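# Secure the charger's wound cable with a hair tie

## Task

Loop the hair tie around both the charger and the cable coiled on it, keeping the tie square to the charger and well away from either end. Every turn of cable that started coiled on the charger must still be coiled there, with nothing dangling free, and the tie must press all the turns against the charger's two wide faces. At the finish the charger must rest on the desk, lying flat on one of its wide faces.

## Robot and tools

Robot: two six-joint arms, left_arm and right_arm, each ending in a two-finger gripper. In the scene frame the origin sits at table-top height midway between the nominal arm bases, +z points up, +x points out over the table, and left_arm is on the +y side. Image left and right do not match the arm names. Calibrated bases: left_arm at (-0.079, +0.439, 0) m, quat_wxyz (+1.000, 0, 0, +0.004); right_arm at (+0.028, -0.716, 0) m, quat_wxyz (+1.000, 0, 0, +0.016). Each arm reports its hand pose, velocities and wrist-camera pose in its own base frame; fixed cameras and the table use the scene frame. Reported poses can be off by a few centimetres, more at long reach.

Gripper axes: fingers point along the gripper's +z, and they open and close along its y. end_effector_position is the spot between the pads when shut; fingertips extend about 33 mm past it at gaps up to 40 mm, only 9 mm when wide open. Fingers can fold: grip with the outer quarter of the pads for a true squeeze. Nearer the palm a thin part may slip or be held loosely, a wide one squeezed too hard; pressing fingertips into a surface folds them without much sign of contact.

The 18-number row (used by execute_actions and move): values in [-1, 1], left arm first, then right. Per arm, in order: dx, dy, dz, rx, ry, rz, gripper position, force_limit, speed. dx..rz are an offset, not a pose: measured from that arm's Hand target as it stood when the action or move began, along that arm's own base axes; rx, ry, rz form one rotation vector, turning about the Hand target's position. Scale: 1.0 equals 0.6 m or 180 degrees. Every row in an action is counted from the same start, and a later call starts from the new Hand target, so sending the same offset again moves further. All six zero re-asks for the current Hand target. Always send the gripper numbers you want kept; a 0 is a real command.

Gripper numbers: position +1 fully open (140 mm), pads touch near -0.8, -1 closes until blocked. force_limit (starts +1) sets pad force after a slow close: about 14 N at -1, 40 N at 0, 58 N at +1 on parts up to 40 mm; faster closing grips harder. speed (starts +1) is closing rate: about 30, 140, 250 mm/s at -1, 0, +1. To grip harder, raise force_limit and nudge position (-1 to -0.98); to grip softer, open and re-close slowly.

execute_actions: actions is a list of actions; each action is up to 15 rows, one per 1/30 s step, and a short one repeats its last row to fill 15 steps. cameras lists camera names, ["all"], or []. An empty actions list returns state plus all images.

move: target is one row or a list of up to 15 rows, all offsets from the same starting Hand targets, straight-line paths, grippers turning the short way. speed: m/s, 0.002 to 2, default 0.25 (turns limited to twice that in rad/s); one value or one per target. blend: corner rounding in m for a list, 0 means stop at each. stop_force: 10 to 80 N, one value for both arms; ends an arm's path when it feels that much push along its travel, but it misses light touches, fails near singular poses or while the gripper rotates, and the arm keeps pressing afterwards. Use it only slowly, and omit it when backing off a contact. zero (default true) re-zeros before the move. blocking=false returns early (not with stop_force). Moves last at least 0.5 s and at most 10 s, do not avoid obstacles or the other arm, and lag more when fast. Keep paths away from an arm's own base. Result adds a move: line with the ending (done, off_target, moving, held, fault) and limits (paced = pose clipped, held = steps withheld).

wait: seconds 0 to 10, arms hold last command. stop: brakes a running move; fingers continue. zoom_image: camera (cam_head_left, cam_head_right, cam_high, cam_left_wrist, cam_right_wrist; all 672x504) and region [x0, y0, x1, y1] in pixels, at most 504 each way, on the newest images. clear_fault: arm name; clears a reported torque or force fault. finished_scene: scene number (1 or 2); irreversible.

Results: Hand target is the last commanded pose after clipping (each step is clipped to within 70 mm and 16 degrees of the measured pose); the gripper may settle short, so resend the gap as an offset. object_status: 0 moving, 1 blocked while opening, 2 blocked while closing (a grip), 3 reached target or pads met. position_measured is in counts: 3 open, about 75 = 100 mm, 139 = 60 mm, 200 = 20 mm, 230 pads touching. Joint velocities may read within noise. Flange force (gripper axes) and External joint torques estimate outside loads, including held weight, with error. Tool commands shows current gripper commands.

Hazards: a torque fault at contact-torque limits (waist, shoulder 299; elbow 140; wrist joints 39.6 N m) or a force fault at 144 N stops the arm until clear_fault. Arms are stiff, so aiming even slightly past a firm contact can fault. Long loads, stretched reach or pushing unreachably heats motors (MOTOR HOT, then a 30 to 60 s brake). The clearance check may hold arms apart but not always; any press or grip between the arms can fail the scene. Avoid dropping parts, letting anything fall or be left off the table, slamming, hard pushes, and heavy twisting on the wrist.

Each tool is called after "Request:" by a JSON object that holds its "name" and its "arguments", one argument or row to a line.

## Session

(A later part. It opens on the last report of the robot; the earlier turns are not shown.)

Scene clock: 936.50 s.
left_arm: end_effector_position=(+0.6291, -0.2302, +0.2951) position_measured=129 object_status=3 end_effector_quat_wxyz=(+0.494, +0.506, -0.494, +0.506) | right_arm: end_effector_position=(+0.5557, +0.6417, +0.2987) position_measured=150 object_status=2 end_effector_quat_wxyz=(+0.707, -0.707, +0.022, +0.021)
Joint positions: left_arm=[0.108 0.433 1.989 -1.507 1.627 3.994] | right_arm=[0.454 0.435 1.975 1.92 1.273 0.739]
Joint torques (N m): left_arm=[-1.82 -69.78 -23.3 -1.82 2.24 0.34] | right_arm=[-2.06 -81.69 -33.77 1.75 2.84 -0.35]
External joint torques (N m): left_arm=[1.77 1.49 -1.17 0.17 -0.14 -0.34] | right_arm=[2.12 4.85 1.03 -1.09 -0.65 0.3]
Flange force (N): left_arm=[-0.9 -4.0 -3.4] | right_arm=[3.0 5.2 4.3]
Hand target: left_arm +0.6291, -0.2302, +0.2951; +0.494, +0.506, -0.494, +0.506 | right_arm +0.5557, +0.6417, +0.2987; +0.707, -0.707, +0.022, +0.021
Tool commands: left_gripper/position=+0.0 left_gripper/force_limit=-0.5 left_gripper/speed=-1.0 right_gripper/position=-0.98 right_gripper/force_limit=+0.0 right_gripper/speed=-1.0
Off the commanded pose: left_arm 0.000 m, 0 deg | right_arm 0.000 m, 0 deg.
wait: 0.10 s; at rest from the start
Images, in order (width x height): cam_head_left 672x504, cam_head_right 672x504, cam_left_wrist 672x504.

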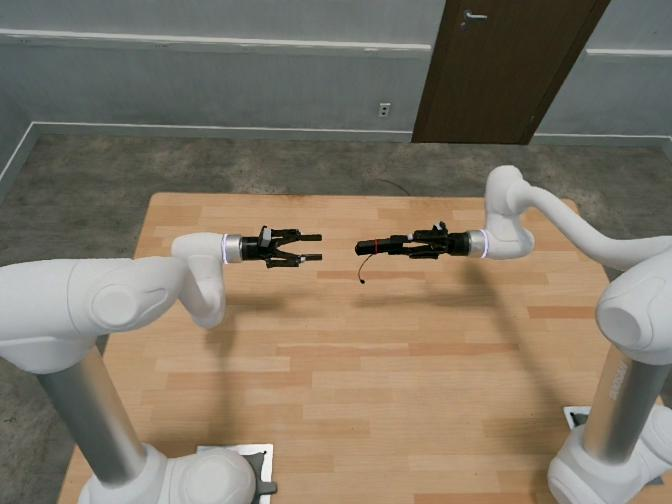

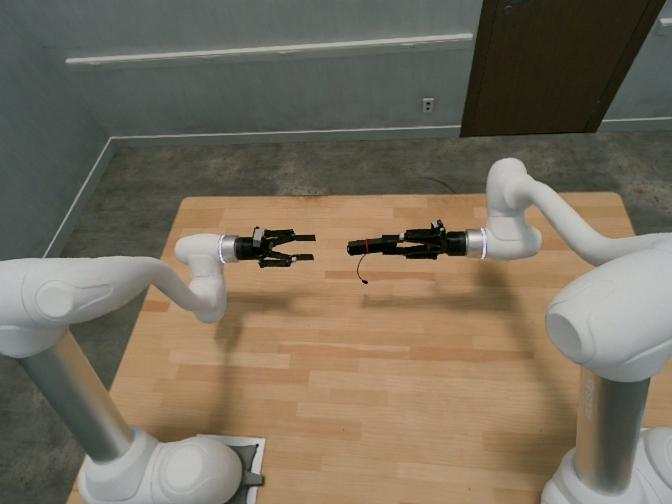

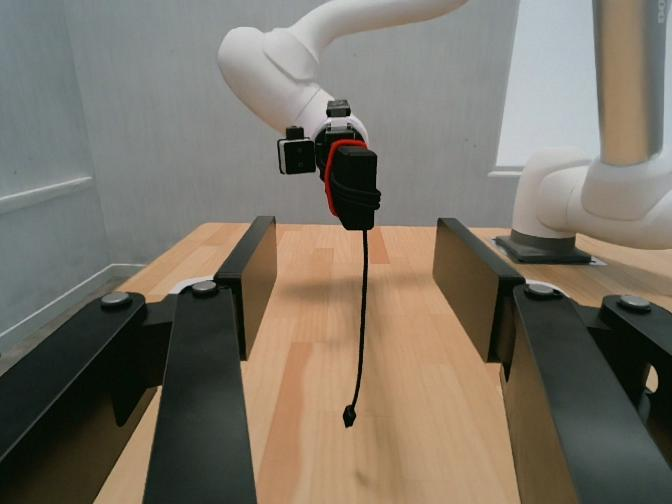

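Request:
{"name": "move", "arguments": {
  "target": [
    [0.0115, 0.05, 0.32, 0.5, 0.012, 0, 0.0, -0.5, -1, 0, 0, 0, 0, 0, 0, -0.98, 0, -1],
    [0.0115, -0.29, 0.32, 0.5, 0.012, 0, 0.0, -0.5, -1, 0, 0, 0, 0, 0.4805, 0, -0.98, 0, -1]
  ],
  "speed": 0.2,
  "cameras": ["all"]
}}

Request:
{"name": "zoom_image", "arguments": {
  "camera": "cam_left_wrist",
  "region": [240, 0, 480, 280]
}}

Request:
{"name": "zoom_image", "arguments": {
  "camera": "cam_high",
  "region": [300, 100, 400, 200]
}}

Request:
{"name": "zoom_image", "arguments": {
  "camera": "cam_head_right",
  "region": [330, 210, 430, 290]
}}

Scene clock: 973.70 s.
left_arm: end_effector_position=(+0.6360, -0.4042, +0.4872) position_measured=129 object_status=3 end_effector_quat_wxyz=(+0.000, +0.716, -0.699, +0.000) | right_arm: end_effector_position=(+0.5557, +0.6417, +0.2987) position_measured=150 object_status=2 end_effector_quat_wxyz=(+0.500, -0.500, +0.500, +0.499)
Joint positions: left_arm=[-0.612 0.328 1.099 0 1.715 2.506] | right_arm=[0.454 0.435 1.975 1.918 1.272 2.25]
Joint torques (N m): left_arm=[-1.59 -77.18 -40.62 4.18 0.19 0.3] | right_arm=[-2.25 -81.59 -33.73 1.82 2.81 -0.36]
External joint torques (N m): left_arm=[1.68 1.39 -1.44 0.11 -0.22 -0.3] | right_arm=[2.17 4.64 0.96 -1.12 -0.63 0.36]
Flange force (N): left_arm=[1.8 -6.0 -3.0] | right_arm=[4.9 -2.6 4.3]
Hand target: left_arm +0.6360, -0.4042, +0.4871; +0.000, +0.716, -0.699, +0.000 | right_arm +0.5557, +0.6417, +0.2987; +0.500, -0.500, +0.500, +0.499
Off the commanded pose: left_arm 0.000 m, 0 deg | right_arm 0.000 m, 0 deg.
move: done

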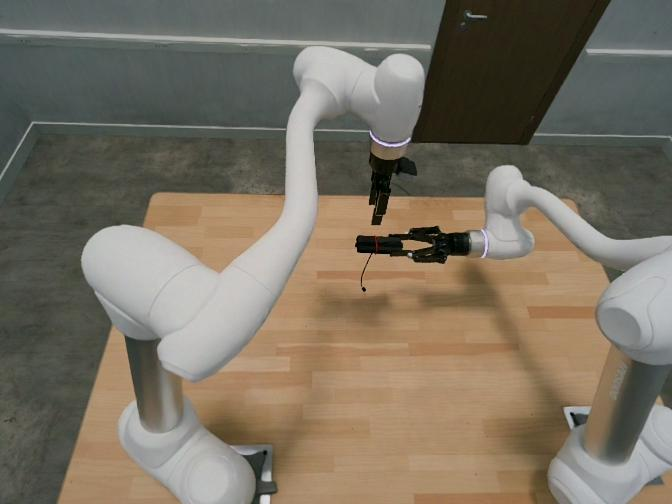

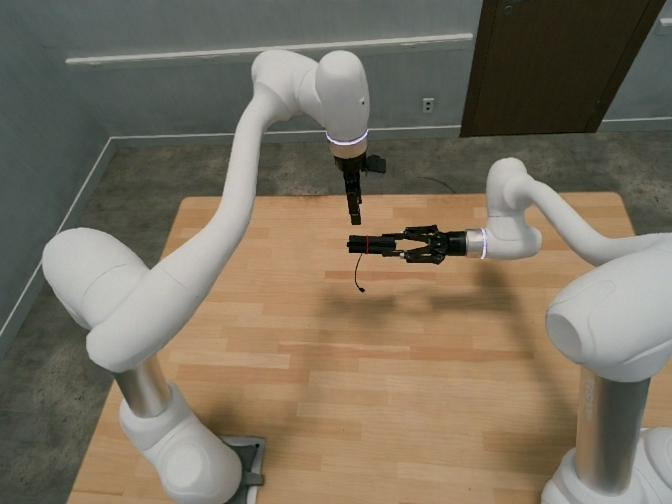

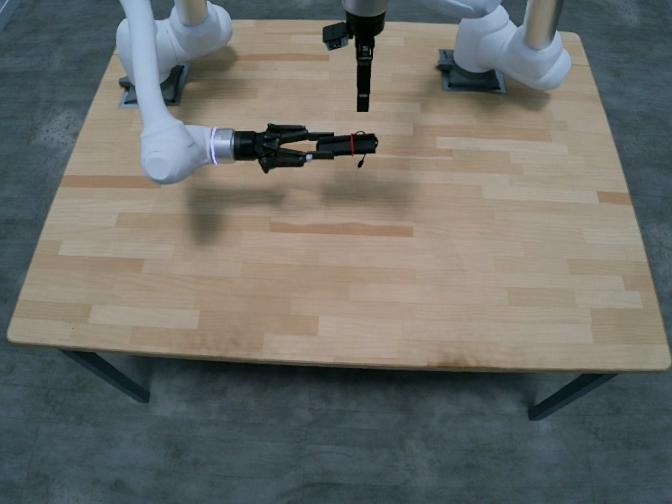

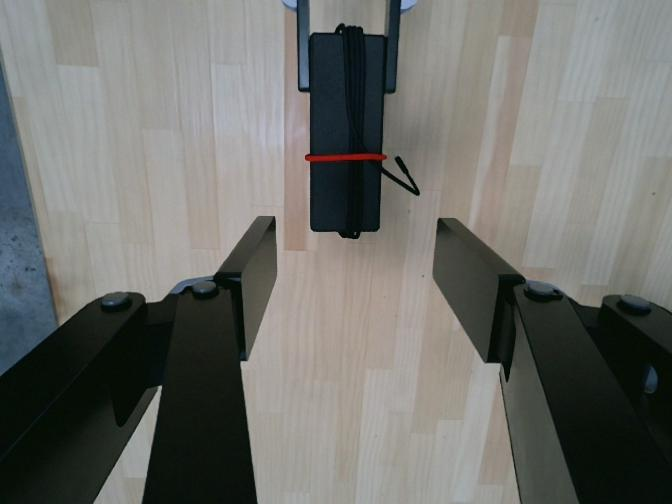

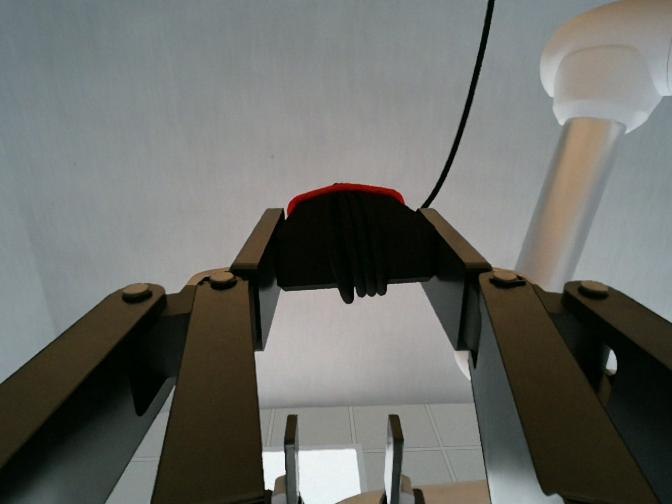

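Scaled by 1.800.

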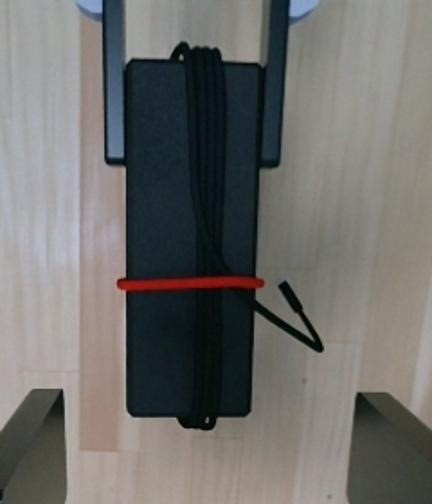

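Scaled by 5.040.

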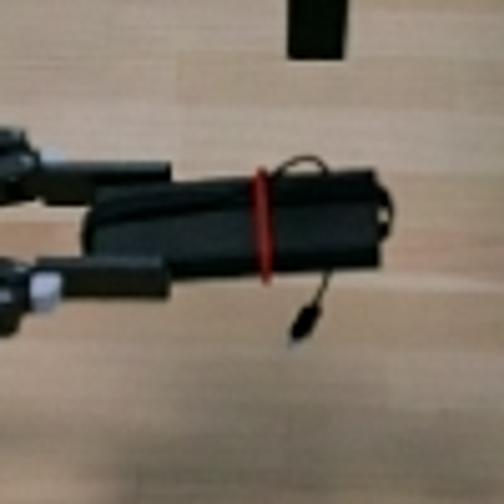

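Scaled by 5.040.

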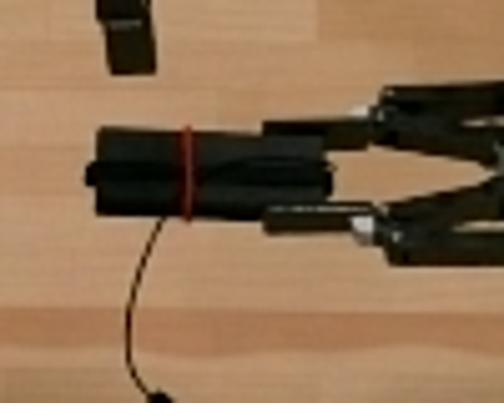

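Request:
{"name": "move", "arguments": {
  "target": [
    [0, 0.25, 0.0, 0, 0, 0, 0.0, -0.5, -1, 0, 0, 0, 0, 0, 0, -0.98, 0, -1],
    [0, 0.28, -0.312, -0.394, 0.3755, 0.3848, 0.0, -0.5, -1, 0, 0, 0, 0, 0, 0, -0.98, 0, -1]
  ],
  "speed": 0.25,
  "blend": [0.05, 0],
  "cameras": ["cam_left_wrist", "cam_high", "cam_head_right", "cam_right_wrist"]
}}

Request:
{"name": "zoom_image", "arguments": {
  "camera": "cam_left_wrist",
  "region": [260, 100, 460, 300]
}}

Request:
{"name": "zoom_image", "arguments": {
  "camera": "cam_head_right",
  "region": [330, 210, 430, 290]
}}

Request:
{"name": "zoom_image", "arguments": {
  "camera": "cam_high",
  "region": [300, 100, 400, 200]
}}

Scene clock: 1025.53 s.
left_arm: end_effector_position=(+0.6361, -0.2362, +0.3000) position_measured=129 object_status=3 end_effector_quat_wxyz=(+0.707, +0.707, +0.008, +0.008) | right_arm: end_effector_position=(+0.5557, +0.6417, +0.2987) position_measured=150 object_status=2 end_effector_quat_wxyz=(+0.500, -0.500, +0.500, +0.499)
Joint positions: left_arm=[0.098 0.434 1.975 -1.516 1.621 2.41] | right_arm=[0.454 0.435 1.975 1.918 1.272 2.25]
Joint torques (N m): left_arm=[-1.21 -70.33 -24.08 -1.78 2.21 0.38] | right_arm=[-2.02 -81.63 -33.65 1.76 2.8 -0.27]
External joint torques (N m): left_arm=[1.02 1.26 -0.99 0.07 -0.13 -0.33] | right_arm=[2.11 4.09 0.72 -1.06 -0.6 0.27]
Flange force (N): left_arm=[3.6 -0.6 -2.0] | right_arm=[4.3 -2.4 4.2]
Hand target: left_arm +0.6360, -0.2362, +0.2999; +0.707, +0.707, +0.008, +0.008 | right_arm +0.5557, +0.6417, +0.2987; +0.500, -0.500, +0.500, +0.499
Off the commanded pose: left_arm 0.000 m, 0 deg | right_arm 0.000 m, 0 deg.
move: done
Images, in order (width x height): cam_head_right 672x504, cam_high 672x504, cam_left_wrist 672x504, cam_right_wrist 672x504.

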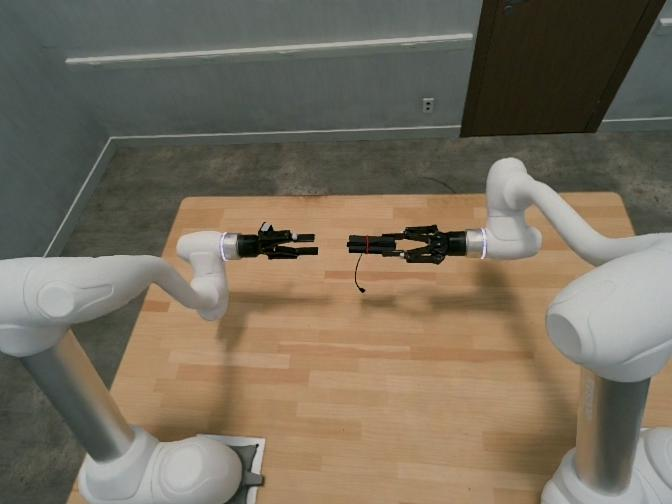

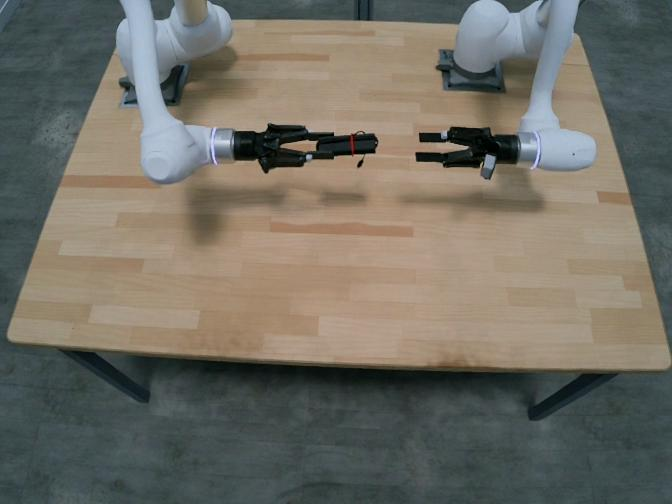

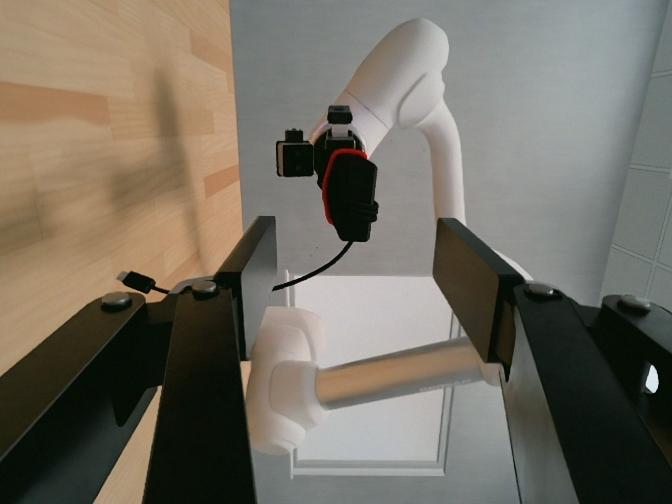

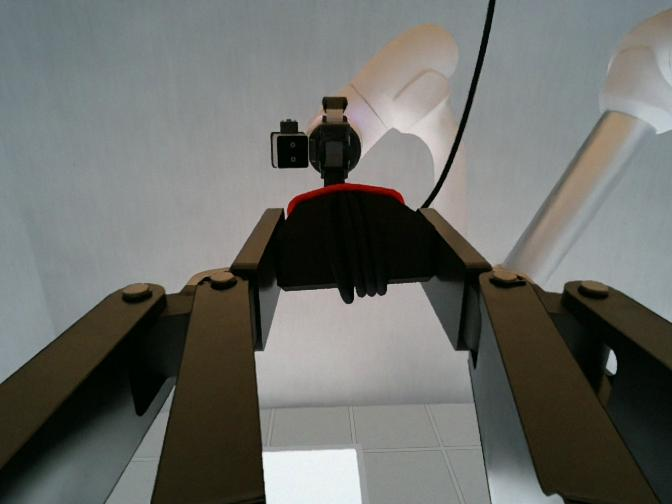

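Scaled by 2.520.

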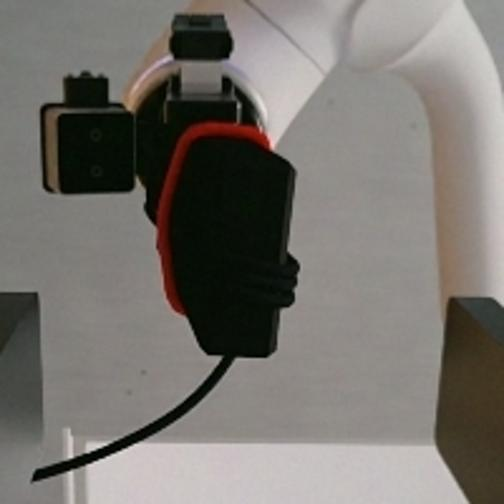

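Scaled by 5.040.

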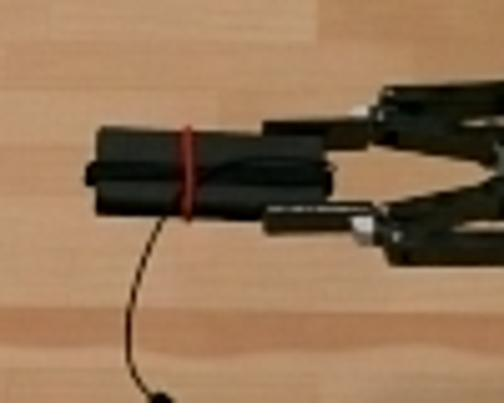

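Scaled by 5.040.

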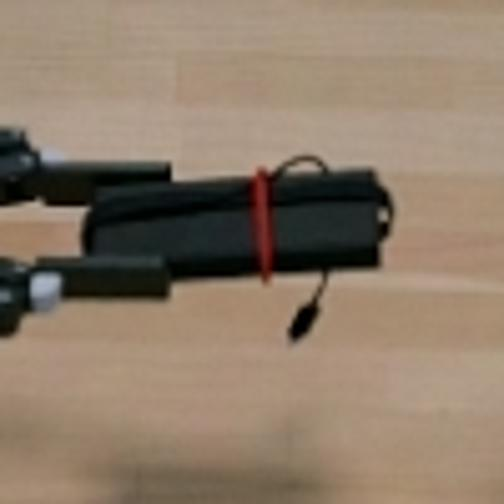

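Request:
{"name": "move", "arguments": {
  "target": [
    [0, 0, 0, 0, 0, 0, 0.0, -0.5, -1, 0, 0, 0, -0.022, 0.02, 0, -0.98, 0, -1]
  ],
  "speed": 0.1,
  "cameras": ["cam_left_wrist", "cam_high", "cam_head_right"]
}}

Request:
{"name": "zoom_image", "arguments": {
  "camera": "cam_left_wrist",
  "region": [290, 120, 410, 260]
}}

Request:
{"name": "zoom_image", "arguments": {
  "camera": "cam_high",
  "region": [300, 100, 400, 200]
}}

Scene clock: 1037.03 s.
left_arm: end_effector_position=(+0.6360, -0.2362, +0.2999) position_measured=129 object_status=3 end_effector_quat_wxyz=(+0.707, +0.707, +0.008, +0.008) | right_arm: end_effector_position=(+0.5557, +0.6417, +0.2987) position_measured=150 object_status=2 end_effector_quat_wxyz=(+0.467, -0.501, +0.533, +0.497)
Joint positions: left_arm=[0.098 0.434 1.975 -1.516 1.621 2.41] | right_arm=[0.454 0.407 1.961 1.856 1.208 2.37]
Joint torques (N m): left_arm=[-1.31 -70.54 -23.91 -1.86 2.19 0.39] | right_arm=[-2.05 -80.06 -34.88 2.06 2.66 -0.27]
External joint torques (N m): left_arm=[1.09 1.5 -1.14 0.13 -0.11 -0.34] | right_arm=[1.74 4.5 0.9 -1.13 -0.59 0.28]
Flange force (N): left_arm=[4.1 -0.8 -2.3] | right_arm=[4.1 -3.2 4.1]
Hand target: left_arm +0.6360, -0.2362, +0.2999; +0.707, +0.707, +0.008, +0.008 | right_arm +0.5557, +0.6417, +0.2987; +0.467, -0.501, +0.533, +0.497
Off the commanded pose: left_arm 0.000 m, 0 deg | right_arm 0.000 m, 0 deg.
move: done
Images, in order (width x height): cam_head_right 672x504, cam_high 672x504, cam_left_wrist 672x504.

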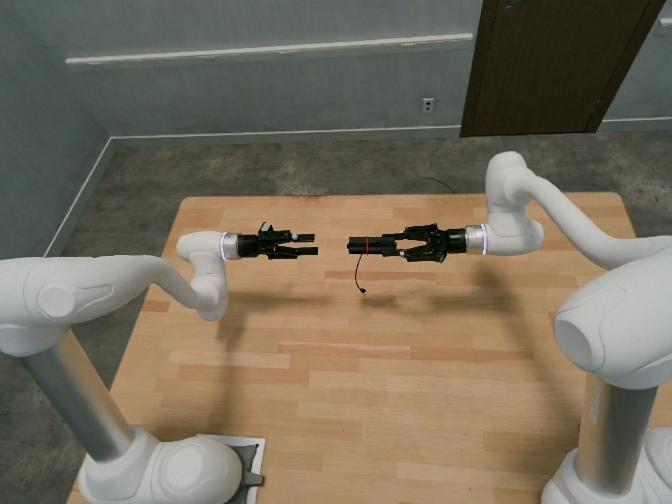

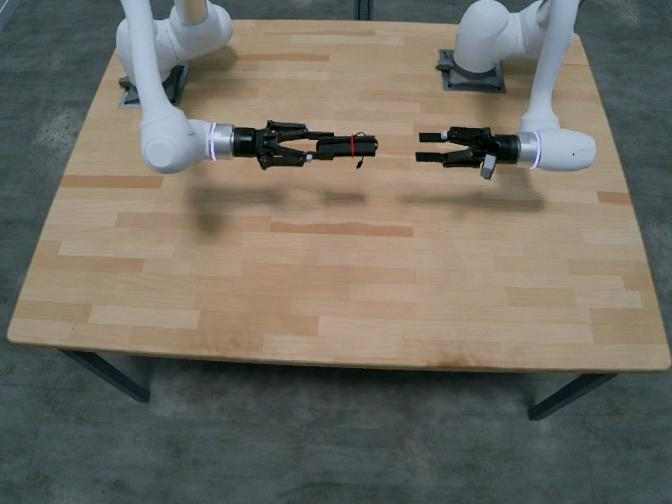

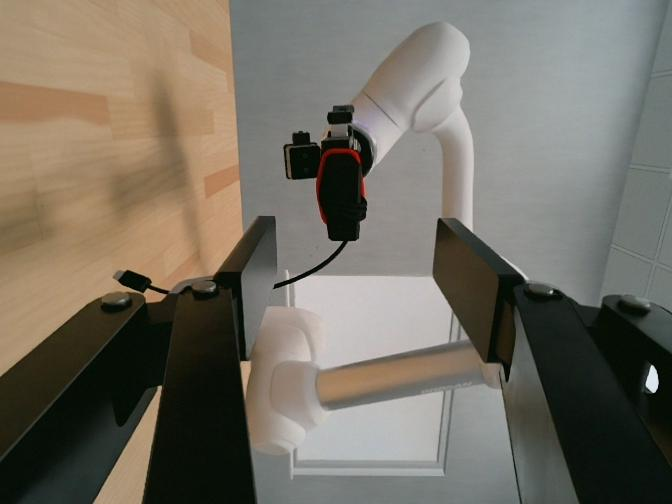

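Scaled by 3.600.

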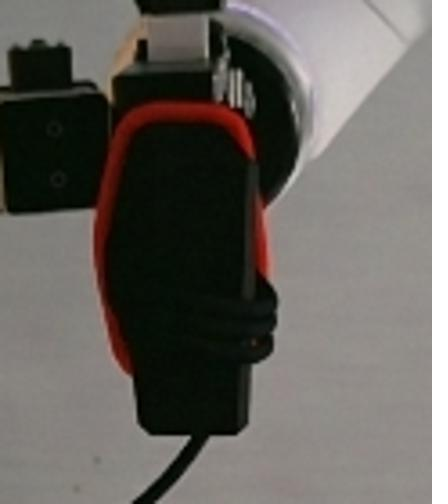

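Scaled by 5.040.

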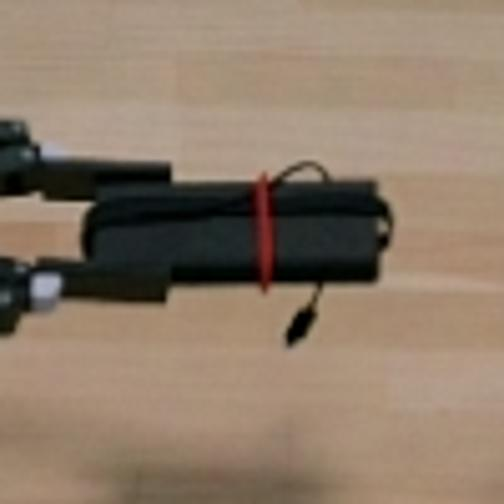

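Request:
{"name": "move", "arguments": {
  "target": [
    [0.0058, 0, -0.004, 0, 0, 0, -0.2, -0.5, -1, 0, 0, 0, 0, 0, 0, -0.98, 0, -1],
    [0.0058, -0.225, -0.004, 0, 0, 0, -0.2, -0.5, -1, 0, 0, 0, 0, 0, 0, -0.98, 0, -1]
  ],
  "speed": 0.1,
  "cameras": ["cam_left_wrist", "cam_high", "cam_head_right", "cam_right_wrist"]
}}

Request:
{"name": "zoom_image", "arguments": {
  "camera": "cam_left_wrist",
  "region": [250, 120, 450, 380]
}}

Request:
{"name": "zoom_image", "arguments": {
  "camera": "cam_high",
  "region": [300, 100, 400, 200]
}}

Request:
{"name": "zoom_image", "arguments": {
  "camera": "cam_head_right",
  "region": [330, 210, 430, 290]
}}

Scene clock: 1049.97 s.
left_arm: end_effector_position=(+0.6395, -0.3712, +0.2976) position_measured=154 object_status=3 end_effector_quat_wxyz=(+0.707, +0.707, +0.008, +0.008) | right_arm: end_effector_position=(+0.5557, +0.6417, +0.2987) position_measured=150 object_status=2 end_effector_quat_wxyz=(+0.467, -0.501, +0.533, +0.497)
Joint positions: left_arm=[-0.116 0.434 1.981 -1.675 1.479 2.42] | right_arm=[0.454 0.407 1.961 1.856 1.208 2.37]
Joint torques (N m): left_arm=[-1.31 -70.83 -24.47 -2.32 2.22 0.37] | right_arm=[-1.93 -80.12 -34.97 2.01 2.65 -0.28]
External joint torques (N m): left_arm=[1.32 1.35 -0.96 0.18 -0.12 -0.32] | right_arm=[1.94 4.27 0.96 -1.11 -0.58 0.29]
Flange force (N): left_arm=[4.1 -0.7 -1.9] | right_arm=[3.9 -2.8 4.2]
Hand target: left_arm +0.6395, -0.3712, +0.2975; +0.707, +0.707, +0.008, +0.008 | right_arm +0.5557, +0.6417, +0.2987; +0.467, -0.501, +0.533, +0.497
Off the commanded pose: left_arm 0.000 m, 0 deg | right_arm 0.000 m, 0 deg.
move: done
Images, in order (width x height): cam_head_right 672x504, cam_high 672x504, cam_left_wrist 672x504, cam_right_wrist 672x504.

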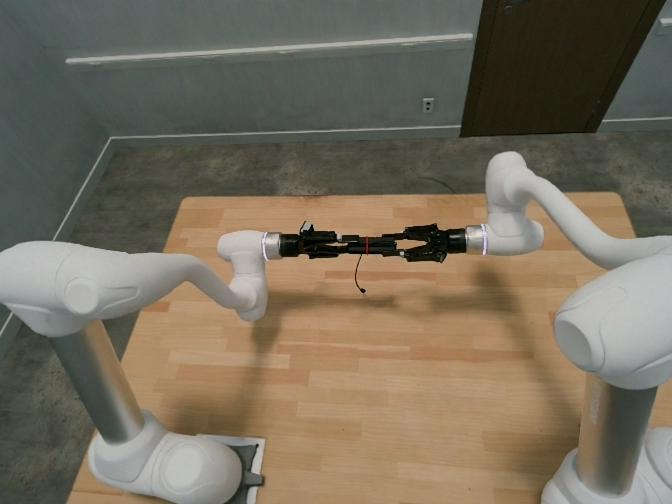

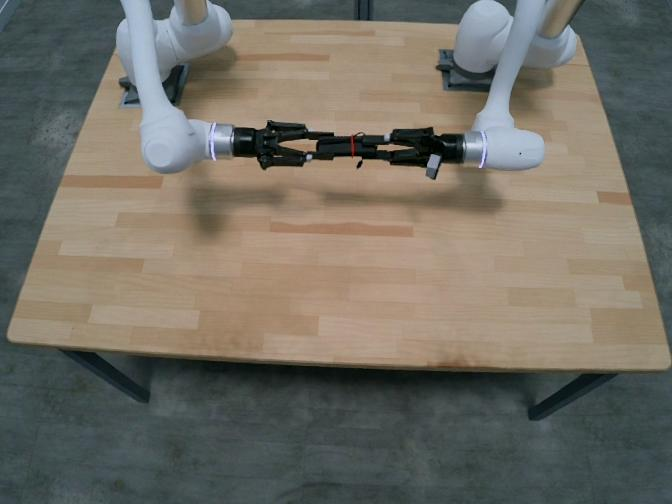

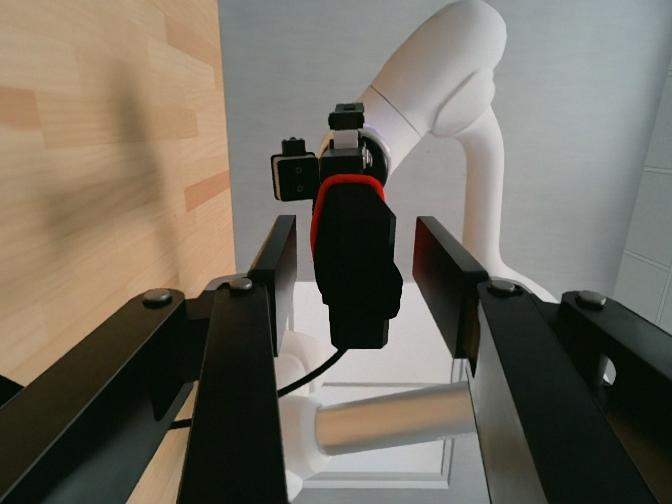

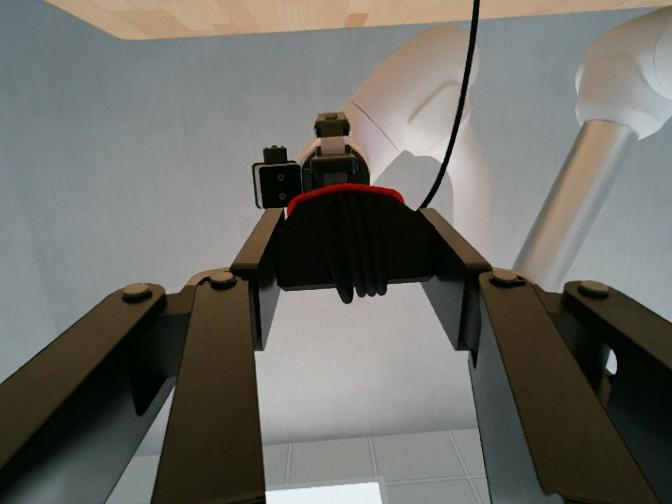

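Scaled by 1.938.

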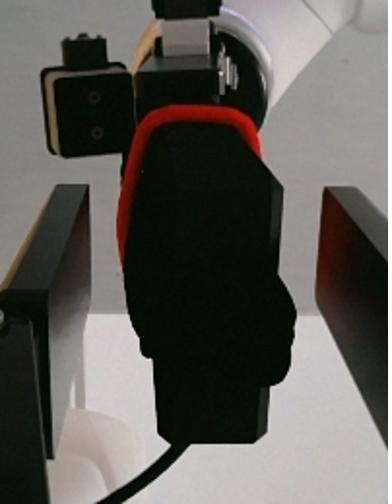

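Scaled by 5.040.

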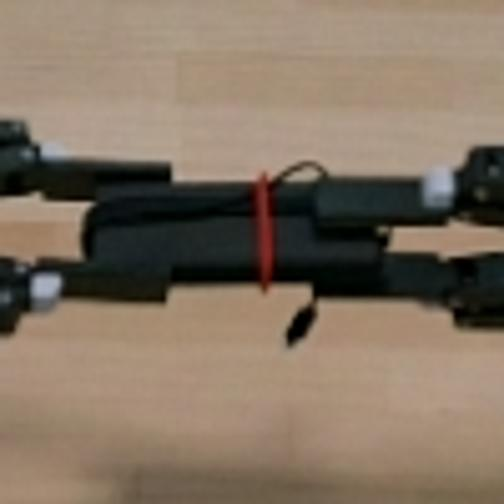

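Scaled by 5.040.

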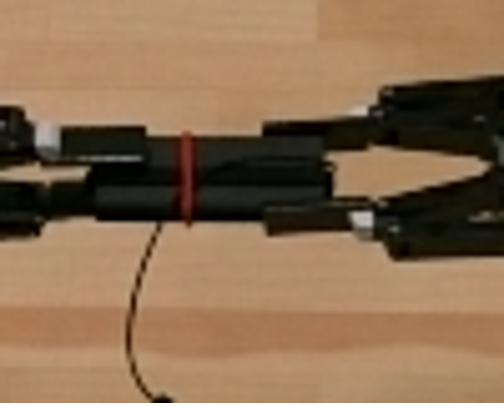

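Request:
{"name": "move", "arguments": {
  "target": [
    [0, 0, 0.0025, 0, 0, 0, -0.43, -0.5, -1, 0, 0, 0, 0, 0, 0, -0.98, 0, -1]
  ],
  "speed": 0.05
}}

Request:
{"name": "wait", "arguments": {
  "seconds": 0.5,
  "cameras": ["cam_left_wrist", "cam_high"]
}}

Request:
{"name": "zoom_image", "arguments": {
  "camera": "cam_left_wrist",
  "region": [250, 120, 450, 380]
}}

Request:
{"name": "zoom_image", "arguments": {
  "camera": "cam_high",
  "region": [300, 100, 400, 200]
}}

Scene clock: 1057.97 s.
left_arm: end_effector_position=(+0.6395, -0.3712, +0.2990) position_measured=183 object_status=0 end_effector_quat_wxyz=(+0.707, +0.707, +0.008, +0.008) | right_arm: end_effector_position=(+0.5557, +0.6417, +0.2987) position_measured=150 object_status=2 end_effector_quat_wxyz=(+0.467, -0.501, +0.533, +0.497)
Joint positions: left_arm=[-0.116 0.432 1.98 -1.675 1.478 2.417] | right_arm=[0.454 0.407 1.961 1.856 1.208 2.37]
Joint torques (N m): left_arm=[-1.65 -72.33 -25.22 -2.77 2.85 0.34] | right_arm=[-2 -78.3 -33.91 1.56 1.93 -0.32]
External joint torques (N m): left_arm=[1.45 3.01 -0.28 0.62 -0.75 -0.29] | right_arm=[2.08 3.5 0.08 -0.68 0.12 0.32]
Flange force (N): left_arm=[4.7 -3.1 -1.9] | right_arm=[3.0 -3.2 4.4]
Hand target: left_arm +0.6395, -0.3712, +0.2990; +0.707, +0.707, +0.008, +0.008 | right_arm +0.5557, +0.6417, +0.2987; +0.467, -0.501, +0.533, +0.497
Off the commanded pose: left_arm 0.000 m, 0 deg | right_arm 0.000 m, 0 deg.
move: done

Scene clock: 1058.47 s.
left_arm: end_effector_position=(+0.6395, -0.3712, +0.2990) position_measured=183 object_status=3 end_effector_quat_wxyz=(+0.707, +0.707, +0.008, +0.008) | right_arm: end_effector_position=(+0.5557, +0.6417, +0.2987) position_measured=150 object_status=2 end_effector_quat_wxyz=(+0.467, -0.501, +0.533, +0.497)
Joint positions: left_arm=[-0.116 0.432 1.98 -1.675 1.478 2.417] | right_arm=[0.454 0.407 1.961 1.856 1.208 2.37]
Joint torques (N m): left_arm=[-1.85 -72.35 -25.26 -2.79 2.86 0.4] | right_arm=[-1.73 -78.15 -33.97 1.54 1.93 -0.29]
External joint torques (N m): left_arm=[1.83 3.06 -0.23 0.64 -0.76 -0.35] | right_arm=[2.12 2.73 0.09 -0.67 0.15 0.3]
Flange force (N): left_arm=[4.8 -3.0 -2.5] | right_arm=[2.1 -2.3 3.9]
Hand target: left_arm +0.6395, -0.3712, +0.2990; +0.707, +0.707, +0.008, +0.008 | right_arm +0.5557, +0.6417, +0.2987; +0.467, -0.501, +0.533, +0.497
Tool commands: left_gripper/position=-0.43 left_gripper/force_limit=-0.5 left_gripper/speed=-1.0 right_gripper/position=-0.98 right_gripper/force_limit=+0.0 right_gripper/speed=-1.0
Off the commanded pose: left_arm 0.000 m, 0 deg | right_arm 0.000 m, 0 deg.
wait: 0.50 s; at rest by 0.17 s
Images, in order (width x height): cam_high 672x504, cam_left_wrist 672x504.

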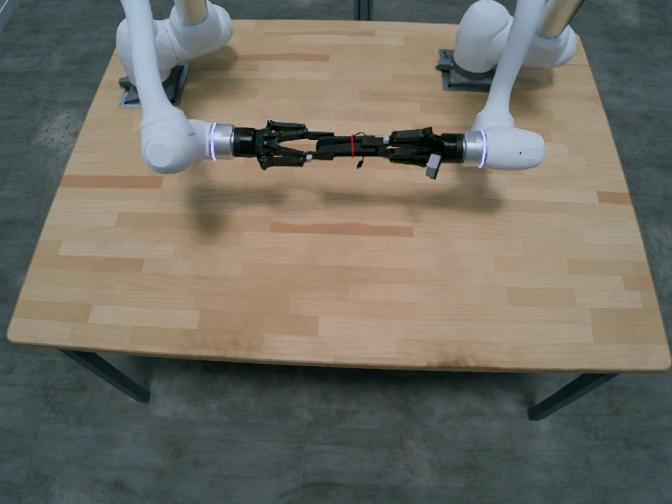

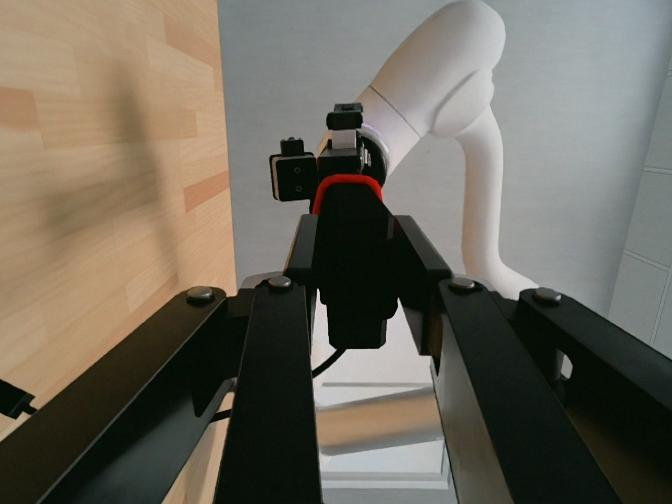

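Scaled by 1.938.

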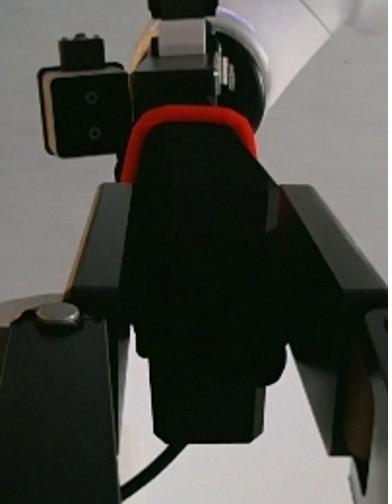

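Scaled by 5.040.

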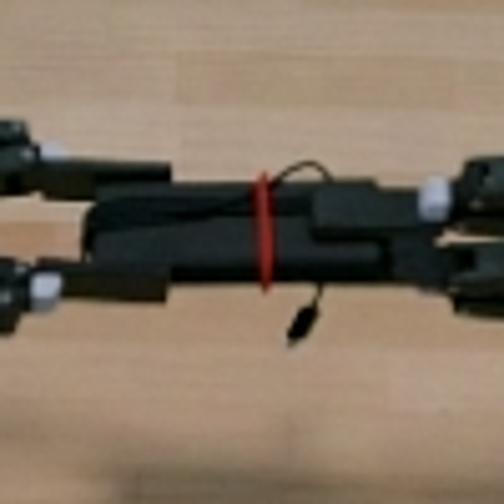

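Request:
{"name": "move", "arguments": {
  "target": [
    [0, -0.0667, 0, 0, 0, 0, -0.43, -0.5, -1, 0, 0, 0, 0, 0, 0, -0.98, 0, -1]
  ],
  "speed": 0.03,
  "cameras": ["cam_left_wrist", "cam_high", "cam_head_right"]
}}

Request:
{"name": "zoom_image", "arguments": {
  "camera": "cam_head_right",
  "region": [330, 210, 430, 290]
}}

Request:
{"name": "zoom_image", "arguments": {
  "camera": "cam_high",
  "region": [300, 100, 400, 200]
}}

Scene clock: 1068.00 s.
left_arm: end_effector_position=(+0.6395, -0.4113, +0.2990) position_measured=183 object_status=3 end_effector_quat_wxyz=(+0.707, +0.707, +0.008, +0.008) | right_arm: end_effector_position=(+0.5557, +0.6417, +0.2987) position_measured=150 object_status=2 end_effector_quat_wxyz=(+0.467, -0.501, +0.533, +0.497)
Joint positions: left_arm=[-0.178 0.436 1.973 -1.722 1.437 2.419] | right_arm=[0.454 0.407 1.961 1.856 1.208 2.37]
Joint torques (N m): left_arm=[-17.03 -81.96 -33.2 -6.37 6.93 0.35] | right_arm=[11.13 -64.87 -31.44 -0.85 -1.57 -0.22]
External joint torques (N m): left_arm=[17.14 11.83 7.38 4.09 -4.83 -0.3] | right_arm=[-11.4 -10.63 -2.55 1.77 3.63 0.23]
Flange force (N): left_arm=[5.8 -16.0 -26.3] | right_arm=[-10.5 -0.1 -22.8]
Hand target: left_arm +0.6395, -0.4113, +0.2990; +0.707, +0.707, +0.008, +0.008 | right_arm +0.5557, +0.6417, +0.2987; +0.467, -0.501, +0.533, +0.497
Off the commanded pose: left_arm 0.000 m, 0 deg | right_arm 0.000 m, 0 deg.
move: done
Images, in order (width x height): cam_head_right 672x504, cam_high 672x504, cam_left_wrist 672x504.

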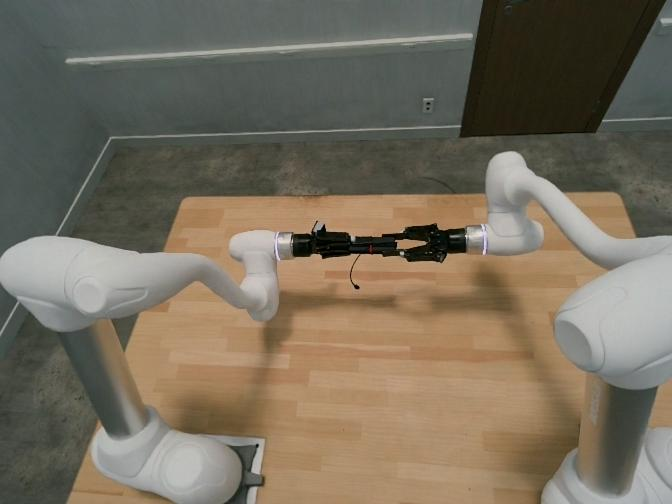

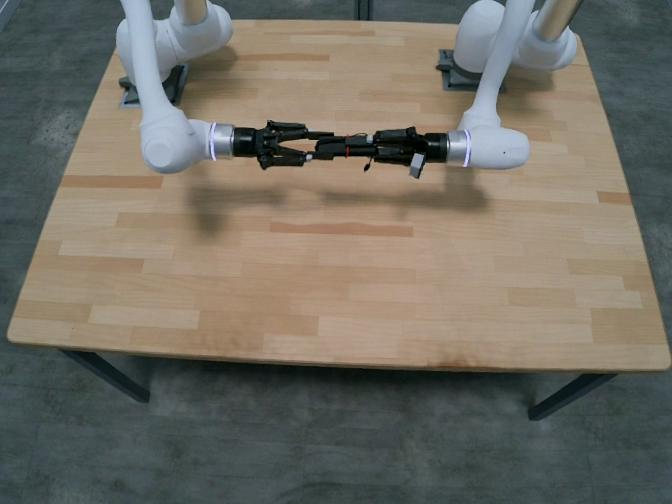

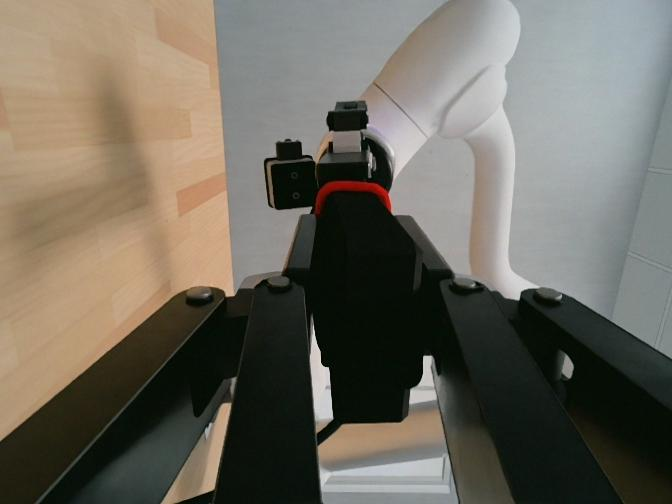

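Scaled by 5.040.

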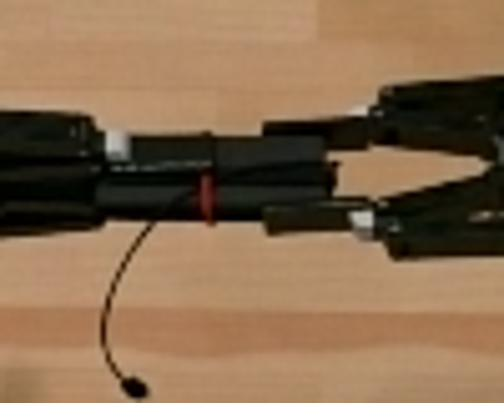

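Scaled by 5.040.

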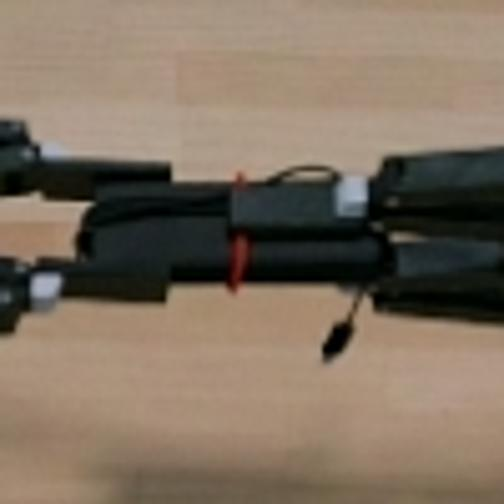

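Request:
{"name": "move", "arguments": {
  "target": [
    [0, 0, 0, 0, 0, 0, -0.2, -0.5, -1, 0, 0, 0, 0, 0, 0, -0.98, 0, -1],
    [0, 0.04, -0.0025, 0, 0, 0, -0.2, -0.5, -1, 0, 0, 0, 0, 0, 0, -0.98, 0, -1]
  ],
  "speed": 0.05,
  "cameras": ["cam_left_wrist", "cam_high", "cam_head_right", "cam_right_wrist"]
}}

Request:
{"name": "zoom_image", "arguments": {
  "camera": "cam_head_right",
  "region": [330, 210, 430, 290]
}}

Request:
{"name": "zoom_image", "arguments": {
  "camera": "cam_high",
  "region": [300, 100, 400, 200]
}}

Request:
{"name": "zoom_image", "arguments": {
  "camera": "cam_left_wrist",
  "region": [250, 120, 450, 380]
}}

Scene clock: 1079.67 s.
left_arm: end_effector_position=(+0.6395, -0.3873, +0.2976) position_measured=154 object_status=3 end_effector_quat_wxyz=(+0.707, +0.707, +0.008, +0.008) | right_arm: end_effector_position=(+0.5556, +0.6417, +0.2987) position_measured=150 object_status=2 end_effector_quat_wxyz=(+0.466, -0.501, +0.533, +0.497)
Joint positions: left_arm=[-0.141 0.435 1.979 -1.694 1.462 2.421] | right_arm=[0.454 0.407 1.961 1.856 1.208 2.37]
Joint torques (N m): left_arm=[-1.4 -71.05 -24.5 -2.4 2.26 0.38] | right_arm=[-2.16 -79.98 -34.91 2.07 2.69 -0.28]
External joint torques (N m): left_arm=[1.33 1.39 -1.02 0.21 -0.16 -0.33] | right_arm=[2.25 4.81 0.97 -1.18 -0.63 0.29]
Flange force (N): left_arm=[4.3 -0.7 -1.8] | right_arm=[4.4 -3.2 5.0]
Hand target: left_arm +0.6395, -0.3873, +0.2975; +0.707, +0.707, +0.008, +0.008 | right_arm +0.5557, +0.6417, +0.2987; +0.467, -0.501, +0.533, +0.497
Off the commanded pose: left_arm 0.000 m, 0 deg | right_arm 0.000 m, 0 deg.
move: done
Images, in order (width x height): cam_head_right 672x504, cam_high 672x504, cam_left_wrist 672x504, cam_right_wrist 672x504.

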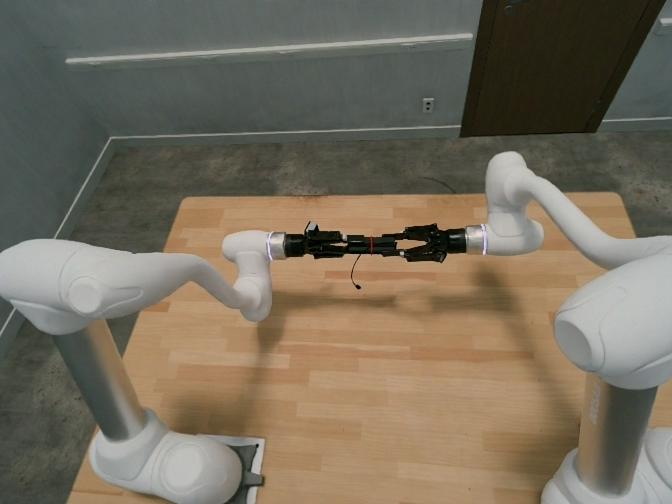

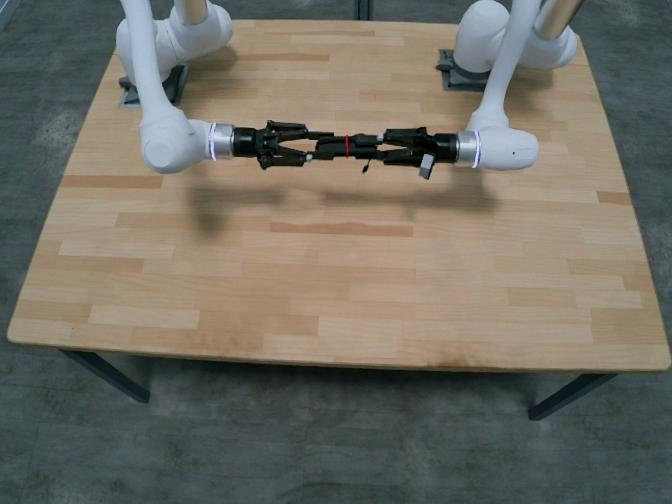

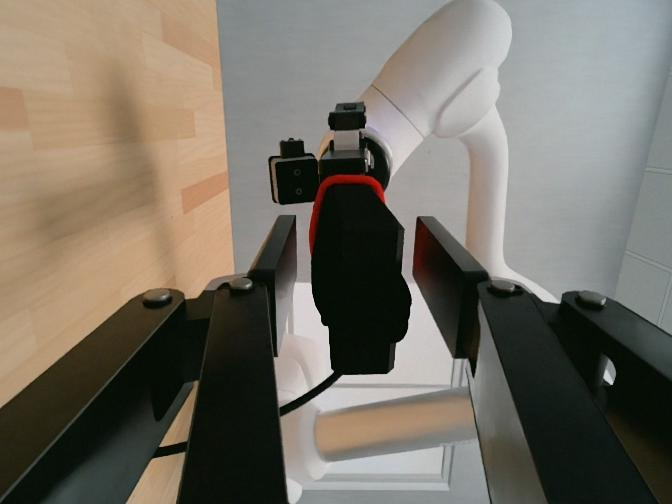

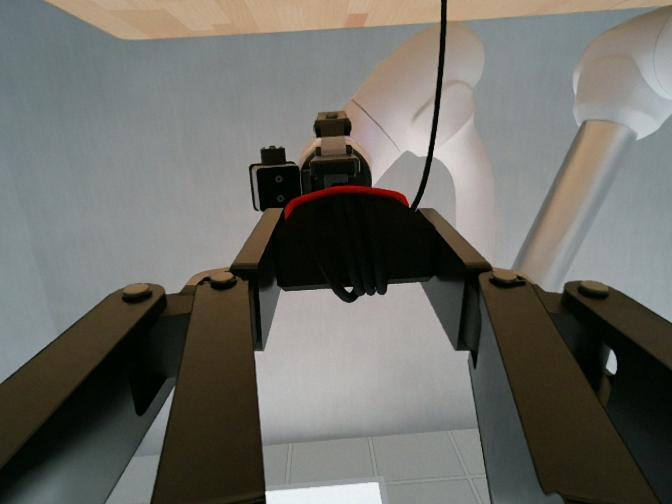

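Scaled by 5.040.

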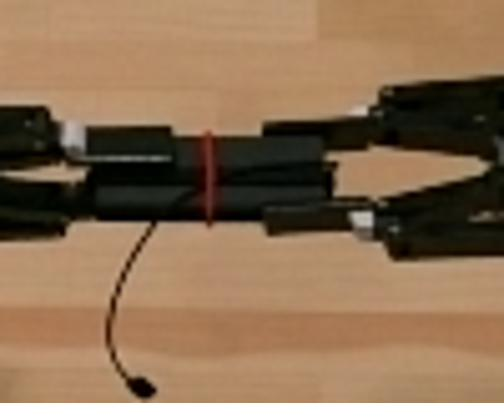

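Scaled by 5.040.

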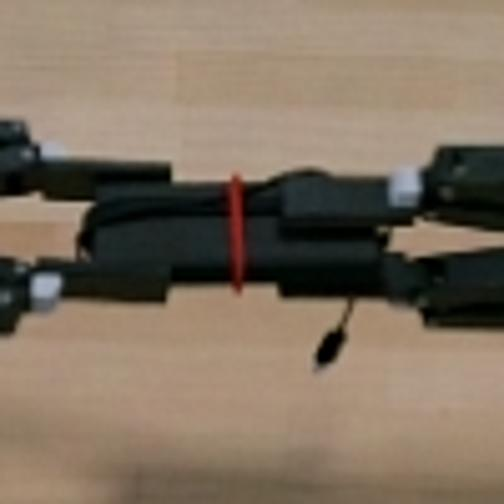

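Scaled by 1.938.

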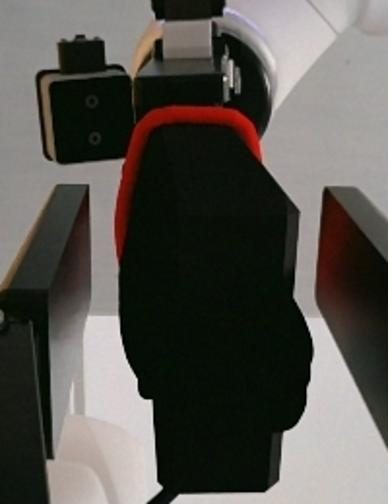

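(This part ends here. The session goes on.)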